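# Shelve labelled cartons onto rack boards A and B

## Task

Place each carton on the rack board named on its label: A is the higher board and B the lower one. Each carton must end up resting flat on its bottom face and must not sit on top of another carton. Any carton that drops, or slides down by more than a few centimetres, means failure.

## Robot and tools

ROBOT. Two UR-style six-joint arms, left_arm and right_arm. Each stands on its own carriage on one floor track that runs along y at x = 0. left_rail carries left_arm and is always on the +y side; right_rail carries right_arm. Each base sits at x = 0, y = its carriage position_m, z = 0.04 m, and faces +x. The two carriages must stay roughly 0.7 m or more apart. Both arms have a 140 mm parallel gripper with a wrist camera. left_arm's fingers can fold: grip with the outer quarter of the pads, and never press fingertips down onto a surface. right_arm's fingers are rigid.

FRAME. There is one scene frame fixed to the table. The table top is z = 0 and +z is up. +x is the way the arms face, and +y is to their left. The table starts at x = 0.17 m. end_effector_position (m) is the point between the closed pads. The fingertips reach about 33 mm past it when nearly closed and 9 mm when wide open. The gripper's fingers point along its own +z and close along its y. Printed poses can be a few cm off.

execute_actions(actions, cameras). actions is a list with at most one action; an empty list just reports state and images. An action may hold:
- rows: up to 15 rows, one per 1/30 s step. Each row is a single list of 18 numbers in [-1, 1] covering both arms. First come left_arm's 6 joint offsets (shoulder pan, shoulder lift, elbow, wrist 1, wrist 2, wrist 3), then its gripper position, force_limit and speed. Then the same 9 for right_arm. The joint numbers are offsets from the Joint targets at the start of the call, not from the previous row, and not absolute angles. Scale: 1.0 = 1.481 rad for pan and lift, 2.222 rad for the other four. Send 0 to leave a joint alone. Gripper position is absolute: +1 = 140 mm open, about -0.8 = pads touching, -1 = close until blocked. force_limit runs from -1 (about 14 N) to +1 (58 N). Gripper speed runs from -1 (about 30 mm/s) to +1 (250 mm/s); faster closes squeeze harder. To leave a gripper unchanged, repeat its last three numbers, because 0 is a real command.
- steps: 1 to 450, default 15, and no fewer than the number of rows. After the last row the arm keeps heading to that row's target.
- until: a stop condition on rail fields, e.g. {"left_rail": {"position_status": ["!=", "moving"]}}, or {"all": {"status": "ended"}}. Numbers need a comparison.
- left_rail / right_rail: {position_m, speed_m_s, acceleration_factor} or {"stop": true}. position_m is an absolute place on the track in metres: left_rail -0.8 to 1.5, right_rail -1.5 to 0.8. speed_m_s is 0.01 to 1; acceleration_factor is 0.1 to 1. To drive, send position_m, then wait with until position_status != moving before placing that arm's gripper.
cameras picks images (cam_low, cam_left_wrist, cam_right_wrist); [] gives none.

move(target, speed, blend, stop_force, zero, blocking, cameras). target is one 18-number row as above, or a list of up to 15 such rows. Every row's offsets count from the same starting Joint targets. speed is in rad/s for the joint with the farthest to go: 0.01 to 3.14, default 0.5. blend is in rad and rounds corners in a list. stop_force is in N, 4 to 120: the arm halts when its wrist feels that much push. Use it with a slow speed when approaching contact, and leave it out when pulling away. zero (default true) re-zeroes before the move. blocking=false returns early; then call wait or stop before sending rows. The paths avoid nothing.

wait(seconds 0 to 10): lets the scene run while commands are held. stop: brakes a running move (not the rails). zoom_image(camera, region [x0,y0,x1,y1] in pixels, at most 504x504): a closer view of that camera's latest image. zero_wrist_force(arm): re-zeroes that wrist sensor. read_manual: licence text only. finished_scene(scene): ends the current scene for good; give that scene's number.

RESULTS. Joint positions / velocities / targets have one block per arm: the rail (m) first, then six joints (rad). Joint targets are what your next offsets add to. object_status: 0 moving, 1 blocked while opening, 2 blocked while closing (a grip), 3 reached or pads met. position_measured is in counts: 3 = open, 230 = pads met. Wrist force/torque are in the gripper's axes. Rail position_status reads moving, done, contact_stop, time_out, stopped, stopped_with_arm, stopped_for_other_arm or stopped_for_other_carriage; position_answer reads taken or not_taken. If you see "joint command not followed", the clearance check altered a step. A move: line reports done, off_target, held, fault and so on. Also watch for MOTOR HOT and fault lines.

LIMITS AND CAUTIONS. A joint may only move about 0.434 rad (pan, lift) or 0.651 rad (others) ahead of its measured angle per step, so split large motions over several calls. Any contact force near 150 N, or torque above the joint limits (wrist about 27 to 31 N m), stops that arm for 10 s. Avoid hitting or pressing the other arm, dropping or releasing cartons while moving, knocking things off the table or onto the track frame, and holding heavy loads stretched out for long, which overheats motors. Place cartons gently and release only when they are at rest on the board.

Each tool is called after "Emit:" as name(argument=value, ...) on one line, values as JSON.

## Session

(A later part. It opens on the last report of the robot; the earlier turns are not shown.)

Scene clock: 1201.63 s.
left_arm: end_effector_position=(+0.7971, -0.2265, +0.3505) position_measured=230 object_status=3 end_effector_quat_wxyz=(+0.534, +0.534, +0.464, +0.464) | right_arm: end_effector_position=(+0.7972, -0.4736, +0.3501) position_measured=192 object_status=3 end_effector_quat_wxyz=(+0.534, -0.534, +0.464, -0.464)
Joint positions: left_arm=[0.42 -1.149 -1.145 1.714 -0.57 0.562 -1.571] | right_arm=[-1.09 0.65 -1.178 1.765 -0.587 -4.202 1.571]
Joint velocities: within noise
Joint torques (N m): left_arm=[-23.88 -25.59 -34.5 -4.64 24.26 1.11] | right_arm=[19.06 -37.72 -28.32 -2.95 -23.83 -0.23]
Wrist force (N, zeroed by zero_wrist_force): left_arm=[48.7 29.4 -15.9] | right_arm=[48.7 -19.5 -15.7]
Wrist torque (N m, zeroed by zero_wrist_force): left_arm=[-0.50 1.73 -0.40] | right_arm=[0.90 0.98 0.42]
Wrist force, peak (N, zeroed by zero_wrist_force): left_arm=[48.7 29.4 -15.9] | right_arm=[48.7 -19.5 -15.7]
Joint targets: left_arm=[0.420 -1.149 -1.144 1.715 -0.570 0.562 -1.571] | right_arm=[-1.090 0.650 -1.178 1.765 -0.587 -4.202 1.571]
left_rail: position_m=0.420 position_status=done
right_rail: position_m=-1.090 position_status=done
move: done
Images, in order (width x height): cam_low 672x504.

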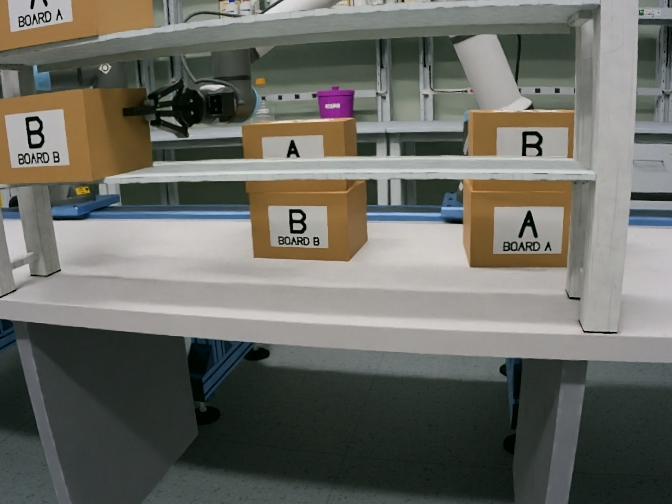

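Emit:
move(target=[0,-0.001768,-0.000999,0.002178,0,0,-1,-1,-1,0,-0.001831,-0.001008,0.002228,0,0,-0.5,-1,-1], speed=0.02, cameras=["cam_low","cam_left_wrist","cam_right_wrist"])

Scene clock: 1251.47 s.
left_arm: end_effector_position=(+0.7970, -0.2264, +0.3527) position_measured=230 object_status=3 end_effector_quat_wxyz=(+0.534, +0.534, +0.464, +0.464) | right_arm: end_effector_position=(+0.7972, -0.4737, +0.3524) position_measured=192 object_status=3 end_effector_quat_wxyz=(+0.533, -0.534, +0.464, -0.464)
Joint positions: left_arm=[0.42 -1.149 -1.147 1.713 -0.565 0.562 -1.571] | right_arm=[-1.09 0.65 -1.18 1.763 -0.582 -4.202 1.571]
Joint velocities: within noise
Joint torques (N m): left_arm=[-31.93 -106.89 -78.81 -2.64 21.15 1.01] | right_arm=[24.44 -90.7 -59.09 -1.8 -21.62 -0.07]
Wrist force (N, zeroed by zero_wrist_force): left_arm=[41.6 -9.0 -5.3] | right_arm=[43.4 4.4 -4.0]
Wrist torque (N m, zeroed by zero_wrist_force): left_arm=[0.39 1.63 0.09] | right_arm=[0.03 0.97 0.17]
Wrist force, peak (N, zeroed by zero_wrist_force): left_arm=[48.7 30.6 -16.2] | right_arm=[49.1 -24.2 -17.8]
Joint targets: left_arm=[0.420 -1.149 -1.147 1.712 -0.565 0.562 -1.571] | right_arm=[-1.090 0.650 -1.180 1.763 -0.582 -4.202 1.571]
left_rail: position_m=0.420 position_status=done
right_rail: position_m=-1.090 position_status=done
move: done
camera_calibration:
cam_left_wrist: T_world_to_cam=[[-0.0180804, 0.0000884126, 0.999837, -0.329211], [-0.466036, -0.884726, -0.00834926, 0.170192], [0.884581, -0.466111, 0.0160374, -0.633448], [0, 0, 0, 1]] pos_world=[0.633699, -0.144655, 0.340737]
cam_right_wrist: T_world_to_cam=[[-0.0165044, 0.0200861, -0.999662, 0.381931], [-0.439227, 0.89802, 0.0252955, 0.76832], [0.898225, 0.439496, -0.00599892, -0.329638], [0, 0, 0, 1]] pos_world=[0.639859, -0.552764, 0.36039]

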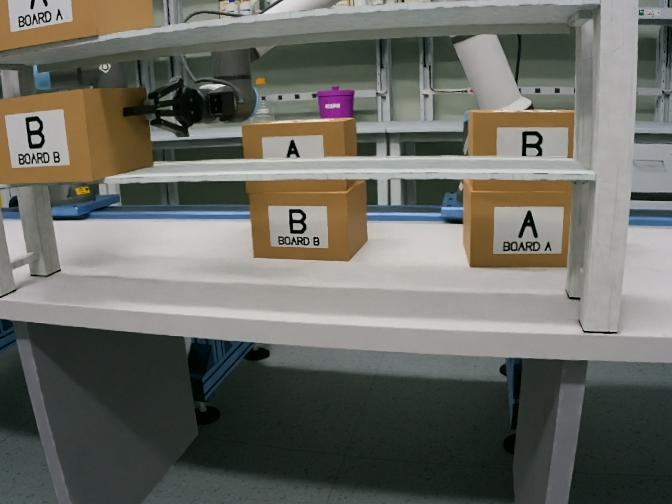

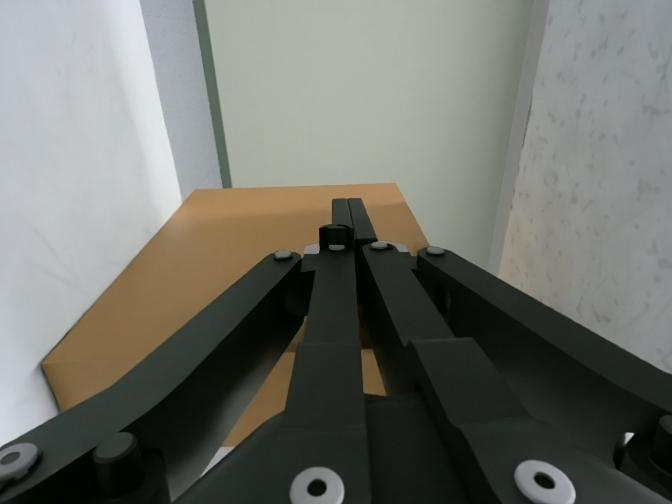

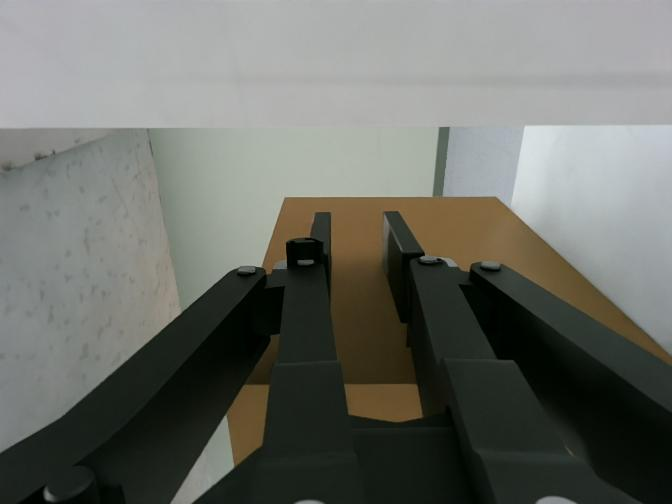

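Emit:
zoom_image(camera="cam_low", region=[0, 80, 200, 230])

Scaled by 2.520.

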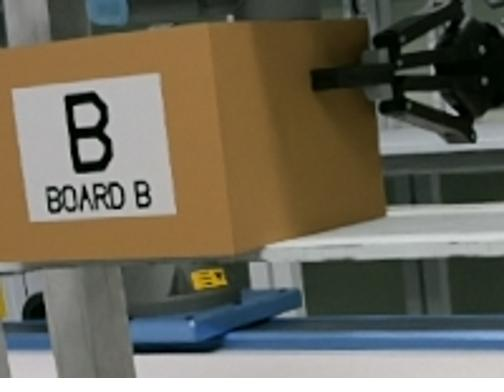

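Emit:
move(target=[[0,-0.005895,-0.003330,0.007259,0,0,-1,-1,-1,0,-0.006105,-0.003358,0.007428,0,0,-0.5,-1,-1],[-0.018731,-0.018776,0.009523,0.002991,-0.012485,0,-1,-1,-1,0.012945,-0.019415,0.009609,0.003331,0.008628,0,-0.5,-1,-1]], speed=[0.03,0.04], blend=[0.003,0], cameras=[])

Emit:
move(target=[0,0.018489,0.009674,-0.021997,0,0,-1,-1,-1,0,0.019157,0.009775,-0.022543,0,0,-0.5,-1,-1], speed=0.0134, stop_force=4.5, cameras=["cam_low"])

Scene clock: 1371.87 s.
left_arm: end_effector_position=(+0.7752, -0.2264, +0.3630) position_measured=230 object_status=3 end_effector_quat_wxyz=(+0.534, +0.534, +0.464, +0.464) | right_arm: end_effector_position=(+0.7753, -0.4736, +0.3626) position_measured=192 object_status=3 end_effector_quat_wxyz=(+0.534, -0.534, +0.464, -0.464)
Joint positions: left_arm=[0.42 -1.176 -1.175 1.733 -0.559 0.534 -1.571] | right_arm=[-1.09 0.669 -1.209 1.784 -0.575 -4.183 1.571]
Joint velocities: within noise
Joint torques (N m): left_arm=[-49.15 -106.26 -56.9 -12.22 7.55 0.93] | right_arm=[43.74 -89.64 -45.98 -14.04 -6.09 -0.48]
Wrist force (N, zeroed by zero_wrist_force): left_arm=[41.8 -9.0 -5.5] | right_arm=[43.3 7.7 -5.1]
Wrist torque (N m, zeroed by zero_wrist_force): left_arm=[0.50 1.67 0.09] | right_arm=[-0.40 1.03 0.21]
Wrist force, peak (N, zeroed by zero_wrist_force): left_arm=[43.9 -8.1 -5.0] | right_arm=[45.0 7.9 -4.8]
Joint targets: left_arm=[0.420 -1.176 -1.175 1.734 -0.559 0.534 -1.571] | right_arm=[-1.090 0.669 -1.209 1.785 -0.575 -4.183 1.571]
left_rail: position_m=0.420 position_status=done
right_rail: position_m=-1.090 position_status=done
move: done
No camera images: "cameras" was empty.

Scene clock: 1374.67 s.
left_arm: end_effector_position=(+0.7751, -0.2266, +0.3521) position_measured=230 object_status=3 end_effector_quat_wxyz=(+0.534, +0.534, +0.464, +0.464) | right_arm: end_effector_position=(+0.7753, -0.4735, +0.3523) position_measured=192 object_status=3 end_effector_quat_wxyz=(+0.534, -0.534, +0.464, -0.464)
Joint positions: left_arm=[0.42 -1.176 -1.165 1.741 -0.576 0.534 -1.571] | right_arm=[-1.09 0.669 -1.199 1.792 -0.592 -4.183 1.571]
Joint velocities: within noise
Joint torques (N m): left_arm=[-50 -101.04 -75.75 -3 9.36 1.11] | right_arm=[44.43 -90.18 -58.77 -2.93 -6.93 -0.34]
Wrist force (N, zeroed by zero_wrist_force): left_arm=[44.2 -5.9 -4.6] | right_arm=[45.3 6.5 -5.3]
Wrist torque (N m, zeroed by zero_wrist_force): left_arm=[0.23 1.72 0.05] | right_arm=[0.01 1.09 0.15]
Wrist force, peak (N, zeroed by zero_wrist_force): left_arm=[44.6 -3.9 -7.5] | right_arm=[45.9 7.6 -5.3]
Joint targets: left_arm=[0.420 -1.176 -1.165 1.741 -0.576 0.534 -1.571] | right_arm=[-1.090 0.669 -1.199 1.792 -0.592 -4.183 1.571]
left_rail: position_m=0.420 position_status=done
right_rail: position_m=-1.090 position_status=done
move: contact (left_arm, right_arm); left_arm: the wrist 1 is farthest, 0.032 rad from its target; right_arm: the wrist 1 is farthest, 0.033 rad from its target
Images, in order (width x height): cam_low 672x504.

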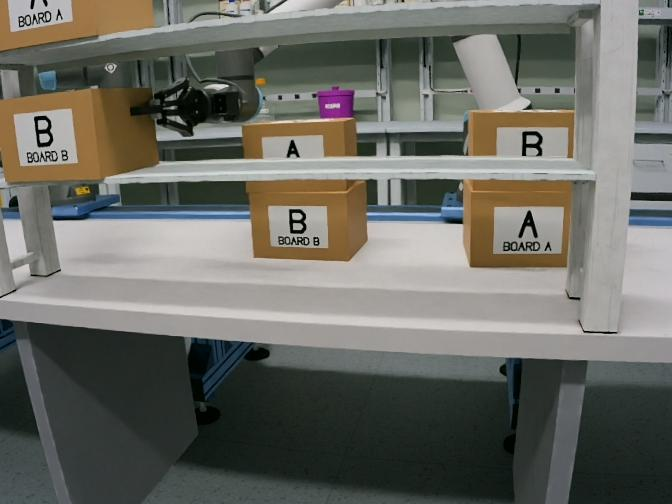

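Emit:
zoom_image(camera="cam_low", region=[60, 80, 180, 200])

Scaled by 4.200.

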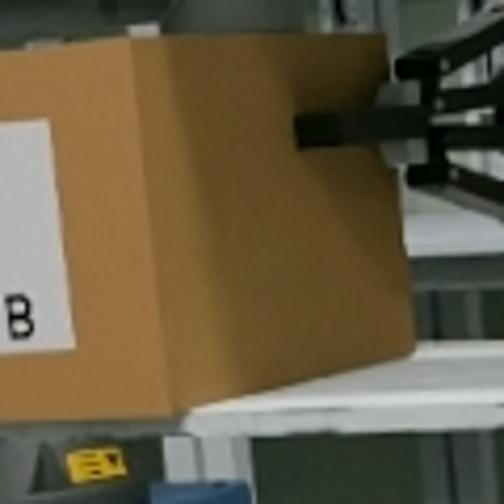

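Emit:
move(target=[0,0.001874,0.000949,-0.002197,0,0,-1,-1,-1,0,0.001941,0.000959,-0.002252,0,0,-0.5,-1,-1], speed=0.01, stop_force=10, zero=false, cameras=[])

Scene clock: 1422.40 s.
left_arm: end_effector_position=(+0.7751, -0.2266, +0.3514) position_measured=230 object_status=3 end_effector_quat_wxyz=(+0.534, +0.534, +0.464, +0.464) | right_arm: end_effector_position=(+0.7753, -0.4735, +0.3513) position_measured=192 object_status=3 end_effector_quat_wxyz=(+0.534, -0.534, +0.464, -0.464)
Joint positions: left_arm=[0.42 -1.176 -1.164 1.742 -0.578 0.534 -1.571] | right_arm=[-1.09 0.669 -1.198 1.793 -0.594 -4.183 1.571]
Joint velocities: within noise
Joint torques (N m): left_arm=[-47.77 -94.94 -72.19 -2.29 12.11 0.93] | right_arm=[44.62 -83.62 -55.43 -1.54 -7.3 -0.41]
Wrist force (N, zeroed by zero_wrist_force): left_arm=[45.0 -0.3 -7.2] | right_arm=[46.9 -0.6 -8.3]
Wrist torque (N m, zeroed by zero_wrist_force): left_arm=[0.18 1.73 -0.03] | right_arm=[0.37 1.10 0.24]
Wrist force, peak (N, zeroed by zero_wrist_force): left_arm=[46.6 5.4 -8.2] | right_arm=[47.9 -4.1 -10.4]
Joint targets: left_arm=[0.420 -1.176 -1.164 1.742 -0.578 0.534 -1.571] | right_arm=[-1.090 0.669 -1.198 1.793 -0.594 -4.183 1.571]
left_rail: position_m=0.420 position_status=done
right_rail: position_m=-1.090 position_status=done
move: contact (left_arm, right_arm)
No camera images: "cameras" was empty.

Emit:
move(target=[[0.004385,-0.009325,0.009310,-0.003095,0.002923,0,-1,-1,-1,-0.009240,-0.009190,0.008933,-0.002825,-0.006159,0,-0.5,-1,-1],[0.007381,-0.028026,0.008378,0.010302,0.004919,0,-1,-1,-1,-0.015530,-0.028163,0.007706,0.011048,-0.010351,0,-0.5,-1,-1],[-0.085025,-0.081921,0.058919,-0.004318,-0.056671,0,-1,-1,-1,0.049579,-0.084447,0.058960,-0.002691,0.033045,0,-0.5,-1,-1],[-0.180134,-0.122894,0.095154,-0.013244,-0.120062,0,-1,-1,-1,0.122101,-0.127815,0.095926,-0.010752,0.081382,0,-0.5,-1,-1],[-0.180134,-0.174653,0.057327,0.059081,-0.120062,0,-1,-1,-1,0.122101,-0.181415,0.057339,0.063560,0.081382,0,-0.5,-1,-1]], speed=[0.03,0.08,0.22,0.28,0.3], blend=[0,0.008,0.03,0.02,0], cameras=["cam_low","cam_left_wrist","cam_right_wrist"])

Scene clock: 1529.97 s.
left_arm: end_effector_position=(+0.5871, -0.2066, +0.4600) position_measured=230 object_status=3 end_effector_quat_wxyz=(+0.534, +0.534, +0.464, +0.464) | right_arm: end_effector_position=(+0.5873, -0.4935, +0.4598) position_measured=192 object_status=3 end_effector_quat_wxyz=(+0.534, -0.534, +0.464, -0.464)
Joint positions: left_arm=[0.42 -1.443 -1.423 1.869 -0.447 0.267 -1.571] | right_arm=[-1.09 0.85 -1.467 1.92 -0.453 -4.002 1.571]
Joint velocities: within noise
Joint torques (N m): left_arm=[-16.43 -79.81 -56.27 2.49 -2.4 0.84] | right_arm=[9.84 -66.91 -46.67 1.18 3.62 -0.57]
Wrist force (N, zeroed by zero_wrist_force): left_arm=[-0.3 0.6 0.0] | right_arm=[2.7 1.7 -6.2]
Wrist torque (N m, zeroed by zero_wrist_force): left_arm=[0.12 0.07 0.00] | right_arm=[0.45 -0.62 0.03]
Wrist force, peak (N, zeroed by zero_wrist_force): left_arm=[45.3 -0.4 -7.2] | right_arm=[47.3 0.2 -8.5]
Joint targets: left_arm=[0.420 -1.443 -1.423 1.869 -0.447 0.267 -1.571] | right_arm=[-1.090 0.850 -1.467 1.920 -0.453 -4.002 1.571]
left_rail: position_m=0.420 position_status=done
right_rail: position_m=-1.090 position_status=done
move: done
camera_calibration:
cam_left_wrist: T_world_to_cam=[[-0.0182843, 0.000765192, 0.999833, -0.440021], [-0.466045, -0.884726, -0.00784565, 0.0906032], [0.884572, -0.466111, 0.0165332, -0.440348], [0, 0, 0, 1]] pos_world=[0.423699, -0.124755, 0.447938]
cam_right_wrist: T_world_to_cam=[[-0.0160059, 0.0204389, -0.999663, 0.48612], [-0.439159, 0.898051, 0.0253928, 0.691136], [0.898267, 0.439417, -0.0053982, -0.1321], [0, 0, 0, 1]] pos_world=[0.42996, -0.572564, 0.467693]

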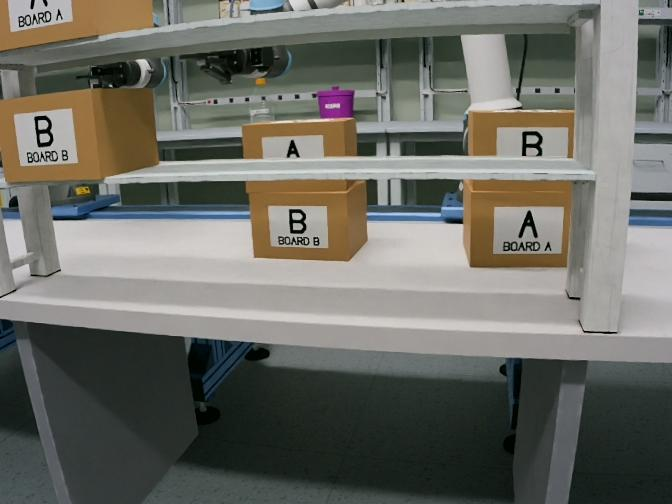

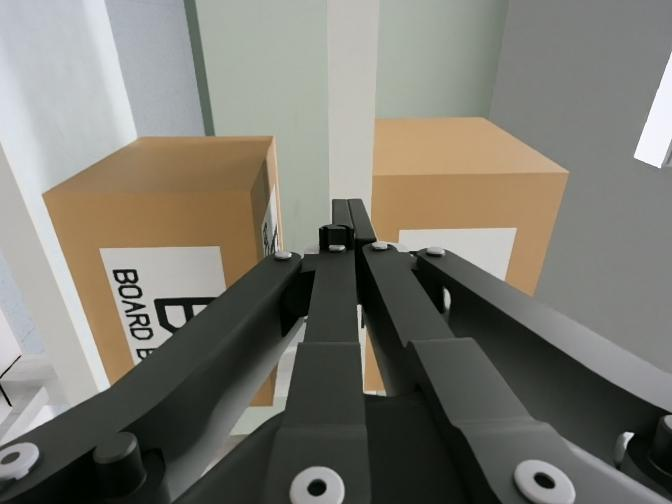

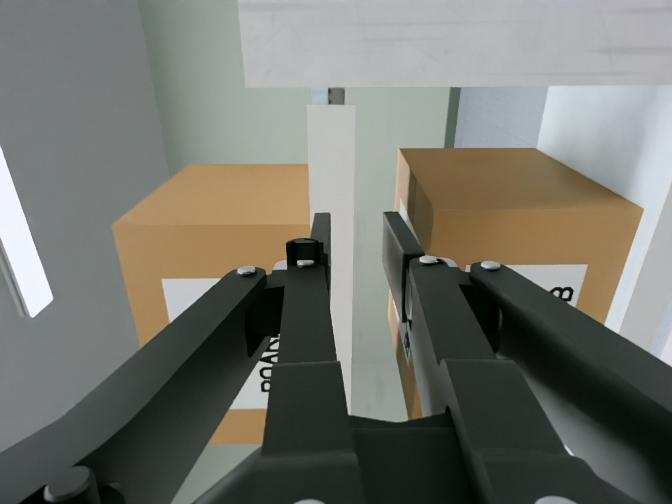

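Emit:
move(target=[0,0.021561,0.018363,-0.032733,0.810,0,-1,-1,-1,0,0,0,0,0,0,-0.5,-1,-1], speed=1.2, cameras=["cam_left_wrist"])

Scene clock: 1707.37 s.
left_arm: end_effector_position=(+0.4751, -0.4148, +0.4440) position_measured=230 object_status=3 end_effector_quat_wxyz=(+0.661, +0.661, +0.250, +0.250) | right_arm: end_effector_position=(+0.5873, -0.4935, +0.4599) position_measured=192 object_status=3 end_effector_quat_wxyz=(+0.534, -0.534, +0.464, -0.464)
Joint positions: left_arm=[0.42 -1.443 -1.41 1.886 -0.476 0.975 -1.571] | right_arm=[-1.09 0.85 -1.467 1.92 -0.453 -4.002 1.571]
Joint velocities: within noise
Joint torques (N m): left_arm=[6.92 -80.22 -56.09 0.36 -2.66 1.2] | right_arm=[11.67 -66.69 -39.05 0.17 3.33 -0.35]
Wrist force (N, zeroed by zero_wrist_force): left_arm=[-0.5 0.3 0.0] | right_arm=[2.9 1.6 -6.3]
Wrist torque (N m, zeroed by zero_wrist_force): left_arm=[0.05 0.13 0.00] | right_arm=[0.43 -0.68 0.03]
Wrist force, peak (N, zeroed by zero_wrist_force): left_arm=[-9.8 -0.4 0.1] | right_arm=[3.0 1.7 -6.6]
Joint targets: left_arm=[0.420 -1.443 -1.410 1.886 -0.476 0.975 -1.571] | right_arm=[-1.090 0.850 -1.467 1.920 -0.453 -4.002 1.571]
left_rail: position_m=0.420 position_status=done
right_rail: position_m=-1.090 position_status=done
move: held (left_arm; a check stopped the path); limits=held; left_arm: the wrist 2 is farthest, 1.091 rad from its target
joint command not followed: on one or more control steps a check withheld the commanded joint targets of the left arm, and it was not sent them on those steps.
cause: the commanded joint targets, or the way to them, would bring a part of the robot too close to another arm (this arm's gripper and the right arm's gripper).
camera_calibration:
cam_left_wrist: T_world_to_cam=[[-0.013484, 0.012436, 0.999832, -0.423349], [-0.929406, -0.368972, -0.00794492, 0.288172], [0.368812, -0.929357, 0.0165333, -0.385325], [0, 0, 0, 1]] pos_world=[0.404233, -0.246513, 0.431938]
Images, in order (width x height): cam_left_wrist 672x504.

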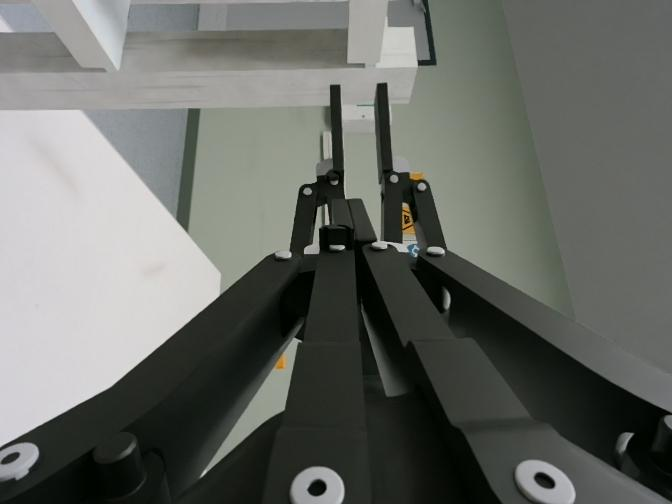

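Emit:
move(target=[0.081,0.013087,0.011146,-0.019869,-1.0,0,-1,-1,-1,0,0,0,0,0,0,-0.5,-1,-1], speed=1.5, cameras=["cam_left_wrist"])

Scene clock: 1725.43 s.
left_arm: end_effector_position=(+0.3434, +0.2146, +0.4197) position_measured=230 object_status=3 end_effector_quat_wxyz=(+0.027, +0.027, +0.707, +0.707) | right_arm: end_effector_position=(+0.5873, -0.4935, +0.4599) position_measured=192 object_status=3 end_effector_quat_wxyz=(+0.534, -0.534, +0.464, -0.464)
Joint positions: left_arm=[0.42 -1.323 -1.391 1.91 -0.52 -1.246 -1.571] | right_arm=[-1.09 0.85 -1.467 1.92 -0.453 -4.002 1.571]
Joint velocities: within noise
Joint torques (N m): left_arm=[12.4 -34.71 -30.11 0.39 -2.95 0.56] | right_arm=[8.77 -65.69 -32.41 -0.73 2.65 -0.7]
Wrist force (N, zeroed by zero_wrist_force): left_arm=[-0.1 0.2 0.1] | right_arm=[2.8 1.4 -6.4]
Wrist torque (N m, zeroed by zero_wrist_force): left_arm=[0.03 0.03 -0.02] | right_arm=[0.40 -0.66 0.03]
Wrist force, peak (N, zeroed by zero_wrist_force): left_arm=[-2.8 -1.5 -1.0] | right_arm=[3.3 1.7 -6.5]
Joint targets: left_arm=[0.420 -1.323 -1.391 1.910 -0.520 -1.247 -1.571] | right_arm=[-1.090 0.850 -1.467 1.920 -0.453 -4.002 1.571]
left_rail: position_m=0.420 position_status=done
right_rail: position_m=-1.090 position_status=done
move: done
camera_calibration:
cam_left_wrist: T_world_to_cam=[[0.000472371, -0.0181137, 0.999836, -0.406858], [0.912366, -0.409301, -0.00784621, -0.226003], [0.409376, 0.91222, 0.016333, -0.160394], [0, 0, 0, 1]] pos_world=[0.272051, 0.0464412, 0.407638]
Images, in order (width x height): cam_left_wrist 672x504.

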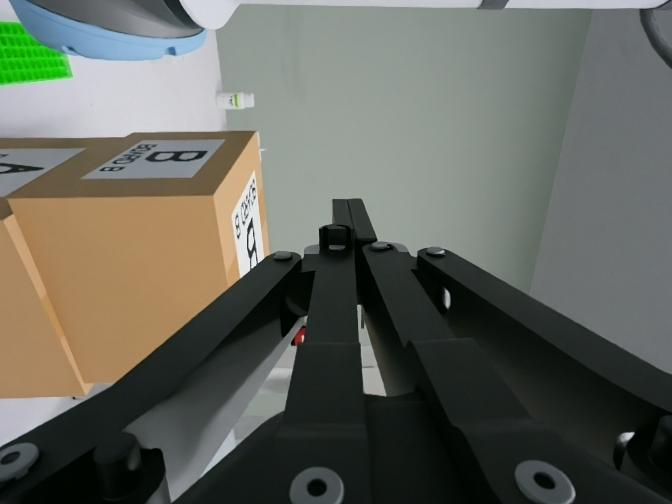

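Emit:
move(target=[-0.245536,-0.142624,0.067917,0.027144,0.583726,0,-1,-1,-1,0.145789,-0.049640,0.035721,-0.002635,0.108953,0,-0.5,-1,-1], speed=1.2, cameras=[])

Emit:
execute_actions(actions=[{"left_rail":{"position_m":0.7497},"right_rail":{"position_m":-0.7597},"steps":240,"until":{"all":{"status":"ended"}}}], cameras=["cam_left_wrist","cam_right_wrist"])

Scene clock: 1780.30 s.
left_arm: end_effector_position=(+0.4517, -0.1468, +0.4598) position_measured=230 object_status=3 end_effector_quat_wxyz=(+0.540, +0.540, +0.457, +0.457) | right_arm: end_effector_position=(+0.4426, -0.5021, +0.4599) position_measured=192 object_status=3 end_effector_quat_wxyz=(+0.528, -0.528, +0.471, -0.471)
Joint positions: left_arm=[0.42 -1.687 -1.602 2.061 -0.46 0.05 -1.571] | right_arm=[-1.09 1.066 -1.54 2 -0.459 -3.76 1.571]
Joint velocities: within noise
Joint torques (N m): left_arm=[-13.92 -60.47 -33.2 2.86 2.39 0.45] | right_arm=[9.68 -58.3 -30.31 -5.41 3.67 -0.45]
Wrist force (N, zeroed by zero_wrist_force): left_arm=[0.1 0.3 0.0] | right_arm=[3.5 1.8 -6.5]
Wrist torque (N m, zeroed by zero_wrist_force): left_arm=[0.06 -0.02 0.00] | right_arm=[0.42 -0.79 0.02]
Wrist force, peak (N, zeroed by zero_wrist_force): left_arm=[3.2 -0.4 -0.6] | right_arm=[3.5 2.0 -7.5]
Joint targets: left_arm=[0.420 -1.687 -1.602 2.061 -0.460 0.050 -1.571] | right_arm=[-1.090 1.066 -1.540 2.000 -0.459 -3.760 1.571]
left_rail: position_m=0.420 position_status=done
right_rail: position_m=-1.090 position_status=done
move: done
No camera images: "cameras" was empty.

Scene clock: 1781.97 s.
left_arm: end_effector_position=(+0.4517, +0.1831, +0.4598) position_measured=230 object_status=3 end_effector_quat_wxyz=(+0.540, +0.540, +0.457, +0.457) end_effector_velocity=(-0.001, +0.001, +0.000) end_effector_angular_velocity=(+0.002, +0.000, -0.001) | right_arm: end_effector_position=(+0.4426, -0.1723, +0.4599) position_measured=192 object_status=3 end_effector_quat_wxyz=(+0.528, -0.528, +0.471, -0.471) end_effector_velocity=(+0.000, +0.002, +0.000) end_effector_angular_velocity=(+0.000, +0.000, +0.001)
Joint positions: left_arm=[0.75 -1.687 -1.602 2.061 -0.46 0.05 -1.571] | right_arm=[-0.76 1.066 -1.54 2 -0.459 -3.76 1.571]
Joint velocities: left_arm=[0.001 -0.001 0 -0.001 0.001 0 0.002] | right_arm=[0.001 0 0 0 0 -0.001 0]
Joint torques (N m): left_arm=[-4.78 -29.6 -49.02 0.24 1.76 0.26] | right_arm=[6.42 -39.37 -45.27 -4.31 -1.21 -0.39]
Wrist force (N, zeroed by zero_wrist_force): left_arm=[0.0 0.4 0.1] | right_arm=[3.4 2.1 -6.5]
Wrist torque (N m, zeroed by zero_wrist_force): left_arm=[0.10 0.00 0.01] | right_arm=[0.47 -0.77 0.03]
Wrist force, peak (N, zeroed by zero_wrist_force): left_arm=[-1.7 0.2 0.4] | right_arm=[5.6 1.8 -6.8]
Joint targets: left_arm=[0.750 -1.687 -1.602 2.061 -0.460 0.050 -1.571] | right_arm=[-0.760 1.066 -1.540 2.000 -0.459 -3.760 1.571]
Tool commands: left_gripper/position=-1.0 left_gripper/force_limit=-1.0 left_gripper/speed=-1.0 right_gripper/position=-0.5 right_gripper/force_limit=-1.0 right_gripper/speed=-1.0
left_rail: position_m=0.750 position_status=done
right_rail: position_m=-0.760 position_status=done
camera_calibration:
cam_left_wrist: T_world_to_cam=[[-0.0182075, 0.00133857, 0.999833, -0.442732], [-0.48945, -0.871997, -0.00774576, 0.380415], [0.871841, -0.48951, 0.0165321, -0.129044], [0, 0, 0, 1]] pos_world=[0.290639, 0.269145, 0.447738]
cam_right_wrist: T_world_to_cam=[[-0.0153763, 0.0208894, -0.999664, 0.477156], [-0.415592, 0.909197, 0.0253913, 0.330651], [0.909421, 0.415842, -0.00529858, -0.152266], [0, 0, 0, 1]] pos_world=[0.283227, -0.247276, 0.467793]
Images, in order (width x height): cam_left_wrist 672x504, cam_right_wrist 672x504.

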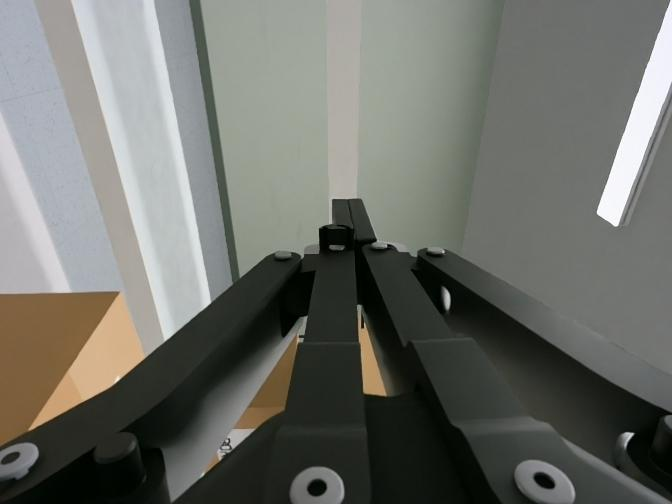

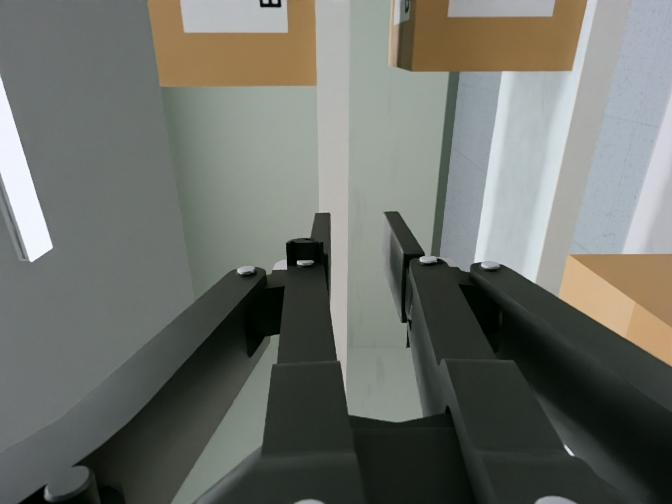

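Emit:
move(target=[-0.045922,0.220843,0.033037,-0.180233,-0.089518,0,-1,-1,-1,-0.058906,0.107716,0.127731,-0.199525,-0.098173,0,-0.5,-1,-1], speed=0.5, cameras=["cam_left_wrist","cam_right_wrist"])

Emit:
zero_wrist_force(arm="left_arm")

Emit:
zero_wrist_force(arm="right_arm")

Emit:
move(target=[0.018843,0.052683,-0.053612,0.018498,0.012559,0,-1,-1,-1,0.049705,0.053035,-0.048959,0.013610,0.033129,0,-0.5,-1,-1], speed=0.035, stop_force=6, cameras=["cam_low"])

Scene clock: 1904.17 s.
left_arm: end_effector_position=(+0.4105, +0.1635, +0.2539) position_measured=230 object_status=3 end_effector_quat_wxyz=(+0.509, +0.509, +0.491, +0.491) | right_arm: end_effector_position=(+0.4480, -0.1902, +0.2540) position_measured=192 object_status=3 end_effector_quat_wxyz=(+0.557, -0.557, +0.435, -0.435)
Joint positions: left_arm=[0.75 -1.755 -1.275 2.135 -0.86 -0.148 -1.571] | right_arm=[-0.76 0.979 -1.381 2.283 -0.902 -3.978 1.571]
Joint velocities: within noise
Joint torques (N m): left_arm=[-15.94 -38.97 -21.73 -1.68 -2.81 0.65] | right_arm=[-15.15 -34.33 -18.96 -6.17 -3 -0.5]
Wrist force (N, zeroed by zero_wrist_force): left_arm=[-0.3 0.4 -0.2] | right_arm=[2.6 0.8 -5.5]
Wrist torque (N m, zeroed by zero_wrist_force): left_arm=[0.09 0.06 0.01] | right_arm=[0.25 -0.60 0.05]
Wrist force, peak (N, zeroed by zero_wrist_force): left_arm=[0.5 2.9 0.4] | right_arm=[5.0 1.0 -6.5]
Joint targets: left_arm=[0.750 -1.755 -1.275 2.135 -0.860 -0.149 -1.571] | right_arm=[-0.760 0.979 -1.381 2.283 -0.902 -3.978 1.571]
left_rail: position_m=0.750 position_status=done
right_rail: position_m=-0.760 position_status=done
move: done
camera_calibration:
cam_left_wrist: T_world_to_cam=[[-0.0181323, -0.0010863, 0.999835, -0.237206], [-0.371444, -0.928423, -0.00774498, 0.302431], [0.928278, -0.371523, 0.016431, -0.141766], [0, 0, 0, 1]] pos_world=[0.239634, 0.227857, 0.241838]
cam_right_wrist: T_world_to_cam=[[-0.0179704, 0.0187064, -0.999664, 0.272531], [-0.530634, 0.847221, 0.0253927, 0.394206], [0.847411, 0.530911, -0.00529863, -0.101231], [0, 0, 0, 1]] pos_world=[0.299861, -0.285333, 0.261893]
Images, in order (width x height): cam_left_wrist 672x504, cam_right_wrist 672x504.

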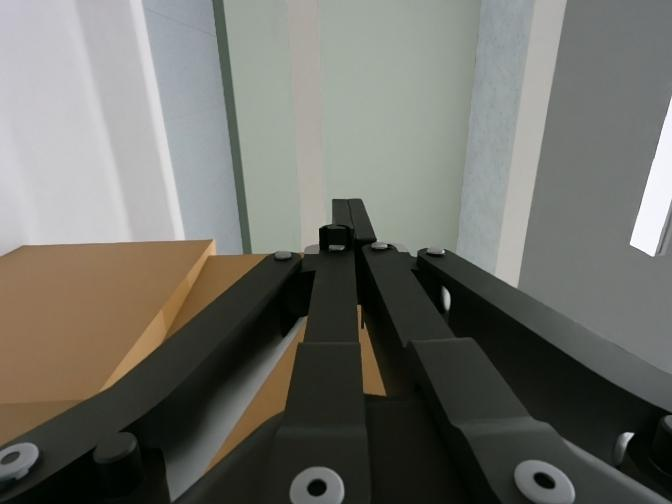

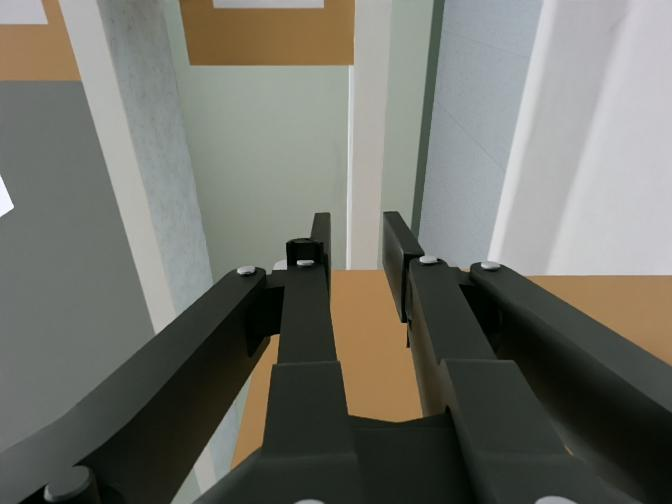

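Wrist force sensor zeroed.

Wrist force sensor zeroed.

Scene clock: 1908.30 s.
left_arm: end_effector_position=(+0.4157, +0.1118, +0.2539) position_measured=230 object_status=3 end_effector_quat_wxyz=(+0.509, +0.509, +0.491, +0.491) | right_arm: end_effector_position=(+0.4435, -0.1416, +0.2541) position_measured=192 object_status=3 end_effector_quat_wxyz=(+0.557, -0.557, +0.435, -0.435)
Joint positions: left_arm=[0.75 -1.731 -1.208 2.032 -0.825 -0.125 -1.571] | right_arm=[-0.76 1.039 -1.317 2.195 -0.878 -3.918 1.571]
Joint velocities: within noise
Joint torques (N m): left_arm=[-15.79 -87.26 -23.56 -1.31 -1.85 0.75] | right_arm=[-14.42 -67.12 -20.85 -5.35 -2.72 -0.43]
Wrist force (N, zeroed by zero_wrist_force): left_arm=[-0.1 -0.2 0.4] | right_arm=[0.9 0.7 -1.2]
Wrist torque (N m, zeroed by zero_wrist_force): left_arm=[-0.02 0.04 -0.02] | right_arm=[0.13 -0.01 -0.01]
Wrist force, peak (N, zeroed by zero_wrist_force): left_arm=[9.0 3.1 -2.7] | right_arm=[7.8 -0.4 -2.4]
Joint targets: left_arm=[0.750 -1.731 -1.208 2.032 -0.825 -0.125 -1.571] | right_arm=[-0.760 1.039 -1.317 2.195 -0.878 -3.918 1.571]
left_rail: position_m=0.750 position_status=done
right_rail: position_m=-0.760 position_status=done
move: contact (left_arm, right_arm); left_arm: the elbow is farthest, 0.016 rad from its target; right_arm: the elbow is farthest, 0.020 rad from its target
Images, in order (width x height): cam_low 672x504.

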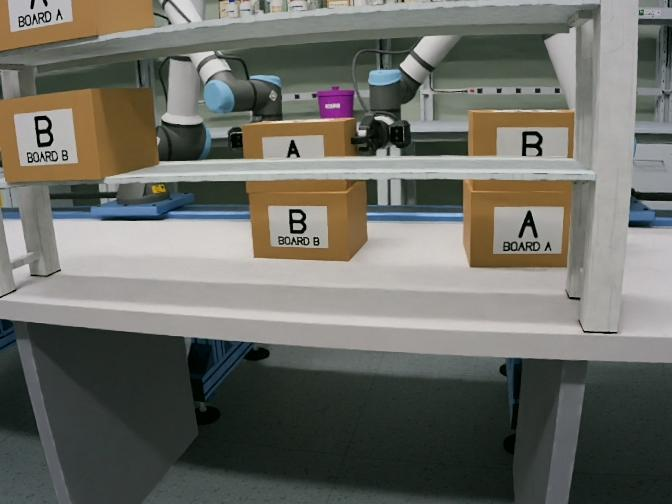

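Emit:
move(target=[0.001445,0.004041,-0.004112,0.001419,0.000963,0,-1,-1,-1,0.003812,0.004068,-0.003755,0.001044,0.002541,0,-0.5,-1,-1], speed=0.01, cameras=[])

Scene clock: 1950.53 s.
left_arm: end_effector_position=(+0.4163, +0.1075, +0.2538) position_measured=230 object_status=3 end_effector_quat_wxyz=(+0.509, +0.509, +0.491, +0.491) | right_arm: end_effector_position=(+0.4428, -0.1371, +0.2540) position_measured=192 object_status=3 end_effector_quat_wxyz=(+0.557, -0.557, +0.435, -0.435)
Joint positions: left_arm=[0.75 -1.729 -1.202 2.023 -0.822 -0.123 -1.571] | right_arm=[-0.76 1.045 -1.311 2.187 -0.875 -3.912 1.571]
Joint velocities: within noise
Joint torques (N m): left_arm=[8.54 -40.7 -66.85 -0.98 22.71 0.56] | right_arm=[40.07 -34.48 -46.46 0.67 -7.88 -0.6]
Wrist force (N, zeroed by zero_wrist_force): left_arm=[51.5 7.7 -23.8] | right_arm=[48.6 -7.6 2.1]
Wrist torque (N m, zeroed by zero_wrist_force): left_arm=[0.12 -1.27 -0.47] | right_arm=[0.39 1.28 0.36]
Wrist force, peak (N, zeroed by zero_wrist_force): left_arm=[51.5 7.7 -23.8] | right_arm=[48.6 -7.6 2.1]
Joint targets: left_arm=[0.750 -1.729 -1.202 2.023 -0.822 -0.122 -1.571] | right_arm=[-0.760 1.045 -1.311 2.186 -0.875 -3.912 1.571]
left_rail: position_m=0.750 position_status=done
right_rail: position_m=-0.760 position_status=done
move: done
No camera images: "cameras" was empty.

Emit:
move(target=[[0,-0.021903,-0.005830,0.020563,0,0,-1,-1,-1,0,-0.025164,-0.006362,0.023134,0,0,-0.5,-1,-1],[0,-0.062980,-0.020471,0.062583,0,0,-1,-1,-1,0,-0.072134,-0.022361,0.070440,0,0,-0.5,-1,-1],[0,-0.111120,-0.046050,0.120248,0,0,-1,-1,-1,0,-0.126292,-0.049994,0.134170,0,0,-0.5,-1,-1]], speed=[0.05,0.13,0.15], blend=[0.006,0.008,0], cameras=["cam_low"])

Scene clock: 2006.57 s.
left_arm: end_effector_position=(+0.4163, +0.1074, +0.3997) position_measured=230 object_status=3 end_effector_quat_wxyz=(+0.509, +0.509, +0.491, +0.491) | right_arm: end_effector_position=(+0.4427, -0.1371, +0.3998) position_measured=192 object_status=3 end_effector_quat_wxyz=(+0.557, -0.557, +0.435, -0.435)
Joint positions: left_arm=[0.75 -1.729 -1.366 1.921 -0.554 -0.122 -1.571] | right_arm=[-0.76 1.045 -1.498 2.075 -0.577 -3.912 1.571]
Joint velocities: within noise
Joint torques (N m): left_arm=[-8.39 -72.95 -74.47 -0.32 12.92 0.21] | right_arm=[40.22 -60.97 -62.65 -3.09 -20 -0.41]
Wrist force (N, zeroed by zero_wrist_force): left_arm=[46.5 -7.9 -17.1] | right_arm=[50.0 9.6 4.9]
Wrist torque (N m, zeroed by zero_wrist_force): left_arm=[-0.19 -1.13 -0.18] | right_arm=[-0.45 1.41 0.24]
Wrist force, peak (N, zeroed by zero_wrist_force): left_arm=[61.1 -7.9 -19.8] | right_arm=[65.3 11.1 4.1]
Joint targets: left_arm=[0.750 -1.729 -1.366 1.921 -0.554 -0.122 -1.571] | right_arm=[-0.760 1.045 -1.498 2.075 -0.577 -3.912 1.571]
left_rail: position_m=0.750 position_status=done
right_rail: position_m=-0.760 position_status=done
move: done
Images, in order (width x height): cam_low 672x504.

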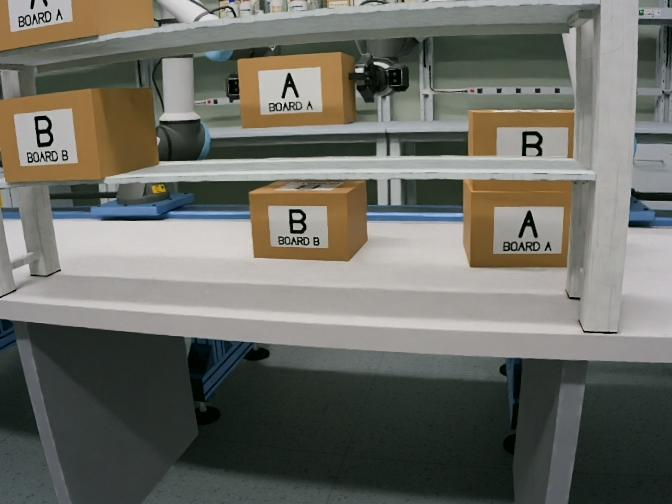

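Emit:
move(target=[[0,-0.038254,-0.031625,0.057122,0,0,-1,-1,-1,0,-0.042096,-0.033676,0.061734,0,0,-0.5,-1,-1],[0,-0.069827,-0.074864,0.121405,0,0,-1,-1,-1,0,-0.075950,-0.078983,0.129605,0,0,-0.5,-1,-1],[0,-0.087905,-0.122199,0.180789,0,0,-1,-1,-1,0,-0.094792,-0.127743,0.190924,0,0,-0.5,-1,-1],[0.081309,-0.097799,-0.115129,0.180314,0.077579,0,-1,-1,-1,-0.046141,-0.054167,-0.153713,0.189816,-0.007189,0,-0.5,-1,-1],[0.175584,-0.093396,-0.118191,0.180441,0.163979,0,-1,-1,-1,-0.092147,-0.004695,-0.187656,0.190786,-0.014289,0,-0.5,-1,-1],[0.234113,-0.068415,-0.136416,0.182015,0.202990,0,-1,-1,-1,-0.137531,0.020286,-0.205881,0.192360,-0.044537,0,-0.5,-1,-1],[0.289483,-0.039400,-0.158354,0.184615,0.239894,0,-1,-1,-1,-0.178733,0.049300,-0.227819,0.194960,-0.071999,0,-0.5,-1,-1],[0.341369,-0.006825,-0.184029,0.188579,0.274477,0,-1,-1,-1,-0.215953,0.081876,-0.253495,0.198923,-0.096807,0,-0.5,-1,-1],[0.401574,0.038882,-0.221947,0.196032,0.314605,0,-1,-1,-1,-0.257641,0.127583,-0.291412,0.206376,-0.124593,0,-0.5,-1,-1],[0.401574,0.042757,-0.205380,0.176882,0.314605,0,-1,-1,-1,-0.257641,0.131458,-0.274845,0.187227,-0.124593,0,-0.5,-1,-1]], speed=[0.16,0.16,0.16,0.13,0.13,0.13,0.13,0.13,0.13,0.06], blend=[0.008,0.008,0.008,0.008,0.008,0.008,0.008,0.008,0.006,0], cameras=["cam_low"])

Scene clock: 2128.67 s.
left_arm: end_effector_position=(+0.8024, +0.1178, +0.5998) position_measured=230 object_status=3 end_effector_quat_wxyz=(+0.534, +0.534, +0.464, +0.464) | right_arm: end_effector_position=(+0.8023, -0.1280, +0.5999) position_measured=192 object_status=3 end_effector_quat_wxyz=(+0.534, -0.534, +0.464, -0.464)
Joint positions: left_arm=[0.75 -1.134 -1.303 1.464 -0.161 0.577 -1.571] | right_arm=[-0.76 0.663 -1.303 1.464 -0.161 -4.189 1.571]
Joint velocities: within noise
Joint torques (N m): left_arm=[-15.29 -43.05 -55.08 -12.76 20.33 1.04] | right_arm=[27.16 -64.6 -46.69 -14.01 -24.51 -0.03]
Wrist force (N, zeroed by zero_wrist_force): left_arm=[42.4 -8.1 -14.9] | right_arm=[46.2 10.7 3.8]
Wrist torque (N m, zeroed by zero_wrist_force): left_arm=[-0.21 -0.79 -0.12] | right_arm=[-0.42 1.19 0.06]
Wrist force, peak (N, zeroed by zero_wrist_force): left_arm=[66.3 -6.5 -25.4] | right_arm=[71.7 11.7 8.8]
Joint targets: left_arm=[0.750 -1.134 -1.303 1.464 -0.161 0.577 -1.571] | right_arm=[-0.760 0.663 -1.303 1.465 -0.161 -4.189 1.571]
left_rail: position_m=0.750 position_status=done
right_rail: position_m=-0.760 position_status=done
move: done
Images, in order (width x height): cam_low 672x504.

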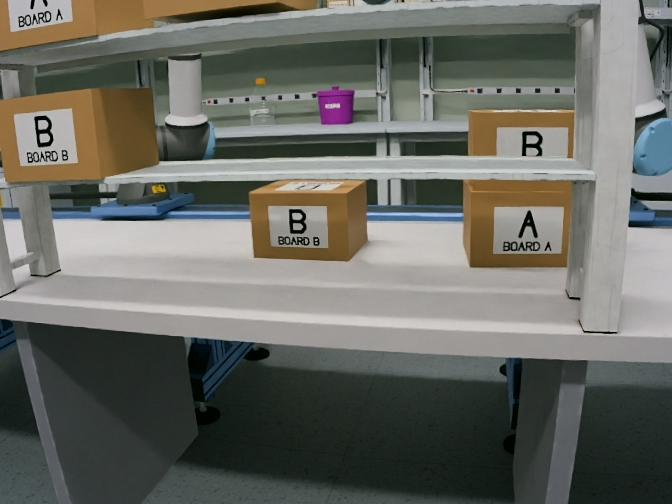

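Emit:
move(target=[[0,0.001541,0.005073,-0.006100,0,0,-1,-1,-1,0,0.001541,0.005073,-0.006100,0,0,-0.5,-1,-1],[0,0.007585,0.022337,-0.027393,0,0,-1,-1,-1,0,0.007585,0.022337,-0.027393,0,0,-0.5,-1,-1]], speed=[0.03,0.0134], stop_force=4.5, cameras=["cam_low","cam_left_wrist"])

Scene clock: 2143.57 s.
left_arm: end_effector_position=(+0.8024, +0.1177, +0.5865) position_measured=230 object_status=3 end_effector_quat_wxyz=(+0.534, +0.534, +0.464, +0.464) | right_arm: end_effector_position=(+0.8024, -0.1279, +0.5859) position_measured=192 object_status=3 end_effector_quat_wxyz=(+0.534, -0.534, +0.464, -0.464)
Joint positions: left_arm=[0.75 -1.134 -1.299 1.483 -0.184 0.577 -1.571] | right_arm=[-0.76 0.663 -1.299 1.484 -0.185 -4.189 1.571]
Joint velocities: within noise
Joint torques (N m): left_arm=[-20.69 -81.61 -75.73 -2.87 10.97 0.76] | right_arm=[31.01 -84.25 -58.75 -2.66 -14.12 -0.03]
Wrist force (N, zeroed by zero_wrist_force): left_arm=[45.4 -6.3 -14.5] | right_arm=[49.0 6.4 4.3]
Wrist torque (N m, zeroed by zero_wrist_force): left_arm=[-0.51 -0.68 -0.10] | right_arm=[-0.26 1.31 0.13]
Wrist force, peak (N, zeroed by zero_wrist_force): left_arm=[45.7 -6.6 -14.7] | right_arm=[50.2 6.4 3.2]
Joint targets: left_arm=[0.750 -1.134 -1.299 1.483 -0.184 0.577 -1.571] | right_arm=[-0.760 0.663 -1.299 1.484 -0.185 -4.189 1.571]
left_rail: position_m=0.750 position_status=done
right_rail: position_m=-0.760 position_status=done
move: contact (left_arm, right_arm); path passed 1 of 2 targets; left_arm: the wrist 1 is farthest, 0.038 rad from its target; right_arm: the wrist 1 is farthest, 0.037 rad from its target
camera_calibration:
cam_left_wrist: T_world_to_cam=[[-0.0182016, 0.000492285, 0.999834, -0.562808], [-0.465922, -0.884789, -0.00804627, 0.478859], [0.884639, -0.465991, 0.0163339, -0.481815], [0, 0, 0, 1]] pos_world=[0.639099, 0.199445, 0.574437]
Images, in order (width x height): cam_low 672x504, cam_left_wrist 672x504.

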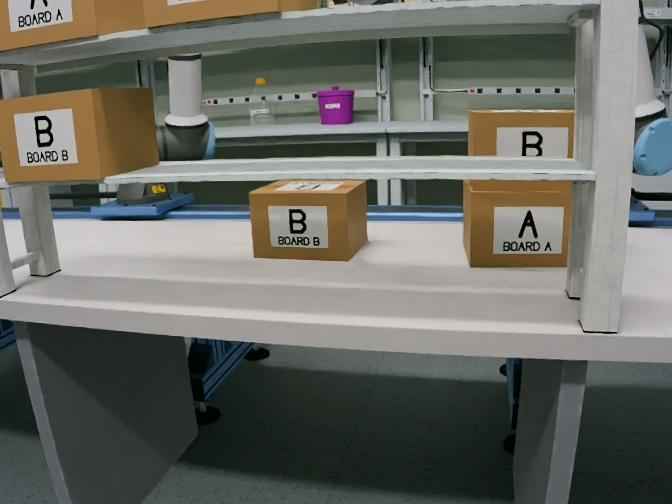

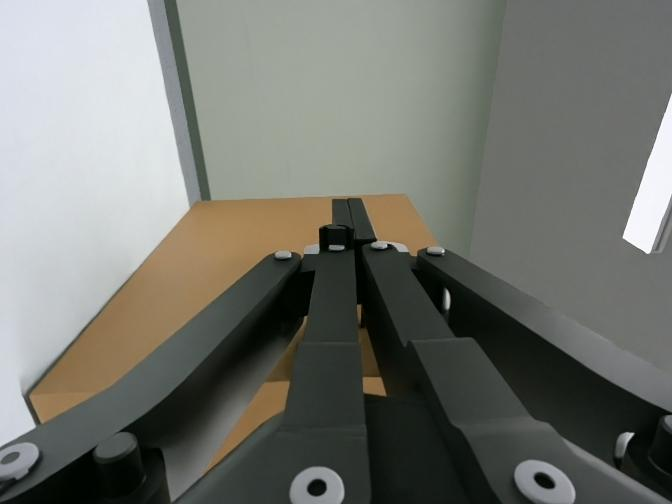

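Emit:
zoom_image(camera="cam_low", region=[0, 0, 340, 70])

Scaled by 1.482.

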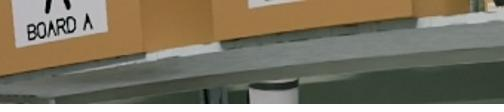

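Emit:
zoom_image(camera="cam_low", region=[60, 0, 200, 60])

Scaled by 3.600.

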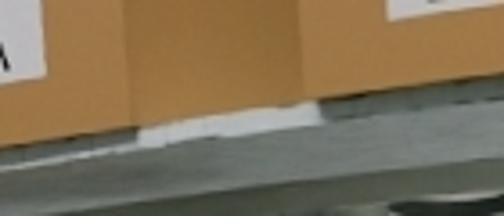

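Emit:
move(target=[0,0.000864,0.002466,-0.003042,0,0,-1,-1,-1,0,0.000864,0.002466,-0.003042,0,0,-0.5,-1,-1], speed=0.01, stop_force=10, zero=false, cameras=[])

Scene clock: 2183.37 s.
left_arm: end_effector_position=(+0.8024, +0.1177, +0.5847) position_measured=230 object_status=3 end_effector_quat_wxyz=(+0.534, +0.534, +0.464, +0.464) | right_arm: end_effector_position=(+0.8024, -0.1280, +0.5851) position_measured=192 object_status=3 end_effector_quat_wxyz=(+0.534, -0.534, +0.464, -0.464)
Joint positions: left_arm=[0.75 -1.134 -1.298 1.485 -0.187 0.577 -1.571] | right_arm=[-0.76 0.663 -1.299 1.485 -0.187 -4.189 1.571]
Joint velocities: within noise
Joint torques (N m): left_arm=[-28.98 -79.78 -71.65 -2.65 11.75 0.59] | right_arm=[37.21 -85.88 -58.66 -2.29 -14.11 -0.08]
Wrist force (N, zeroed by zero_wrist_force): left_arm=[44.5 -3.3 -14.0] | right_arm=[47.8 7.8 4.9]
Wrist torque (N m, zeroed by zero_wrist_force): left_arm=[-0.65 -0.65 -0.14] | right_arm=[-0.04 1.30 0.08]
Wrist force, peak (N, zeroed by zero_wrist_force): left_arm=[46.5 -0.2 -17.0] | right_arm=[49.5 6.9 4.5]
Joint targets: left_arm=[0.750 -1.134 -1.298 1.485 -0.187 0.577 -1.571] | right_arm=[-0.760 0.663 -1.299 1.485 -0.187 -4.189 1.571]
left_rail: position_m=0.750 position_status=done
right_rail: position_m=-0.760 position_status=done
move: contact (left_arm, right_arm)
No camera images: "cameras" was empty.

Emit:
move(target=[0,0.001295,0.003699,-0.004563,0,0,-1,-1,-1,0,0.001295,0.003699,-0.004563,0,0,-0.5,-1,-1], speed=0.01, stop_force=13, zero=false, cameras=["cam_left_wrist"])

Scene clock: 2197.80 s.
left_arm: end_effector_position=(+0.8024, +0.1177, +0.5841) position_measured=230 object_status=3 end_effector_quat_wxyz=(+0.534, +0.533, +0.464, +0.464) | right_arm: end_effector_position=(+0.8024, -0.1280, +0.5842) position_measured=192 object_status=3 end_effector_quat_wxyz=(+0.534, -0.533, +0.464, -0.464)
Joint positions: left_arm=[0.75 -1.134 -1.298 1.487 -0.189 0.577 -1.571] | right_arm=[-0.76 0.663 -1.299 1.487 -0.189 -4.189 1.571]
Joint velocities: within noise
Joint torques (N m): left_arm=[-28.74 -67.64 -66.99 -1.84 11.85 0.81] | right_arm=[37.52 -74.18 -53.38 -0.99 -14.11 0.05]
Wrist force (N, zeroed by zero_wrist_force): left_arm=[45.5 4.1 -19.0] | right_arm=[49.2 -0.8 -0.5]
Wrist torque (N m, zeroed by zero_wrist_force): left_arm=[-0.42 -0.74 -0.29] | right_arm=[0.26 1.24 0.19]
Wrist force, peak (N, zeroed by zero_wrist_force): left_arm=[45.9 5.5 -18.7] | right_arm=[49.7 -1.1 -0.6]
Joint targets: left_arm=[0.750 -1.134 -1.298 1.487 -0.189 0.577 -1.571] | right_arm=[-0.760 0.663 -1.299 1.487 -0.189 -4.189 1.571]
left_rail: position_m=0.750 position_status=done
right_rail: position_m=-0.760 position_status=done
move: contact (left_arm, right_arm)
camera_calibration:
cam_left_wrist: T_world_to_cam=[[-0.0185409, 0.00112822, 0.999827, -0.560216], [-0.465928, -0.88479, -0.0076418, 0.4787], [0.884628, -0.465989, 0.0169305, -0.482063], [0, 0, 0, 1]] pos_world=[0.6391, 0.199544, 0.571939]
Images, in order (width x height): cam_left_wrist 672x504.

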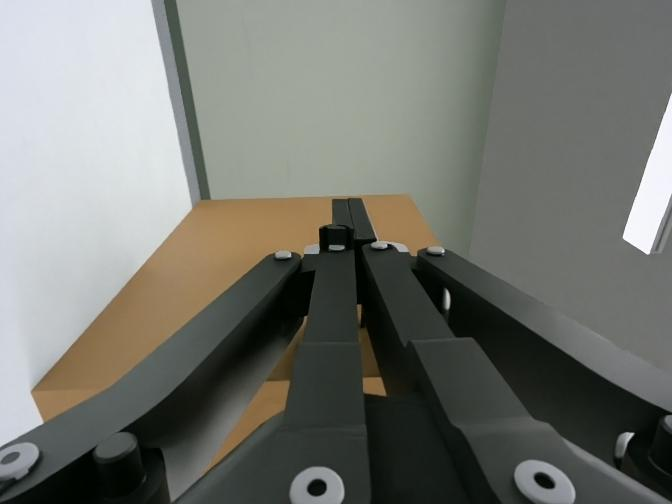

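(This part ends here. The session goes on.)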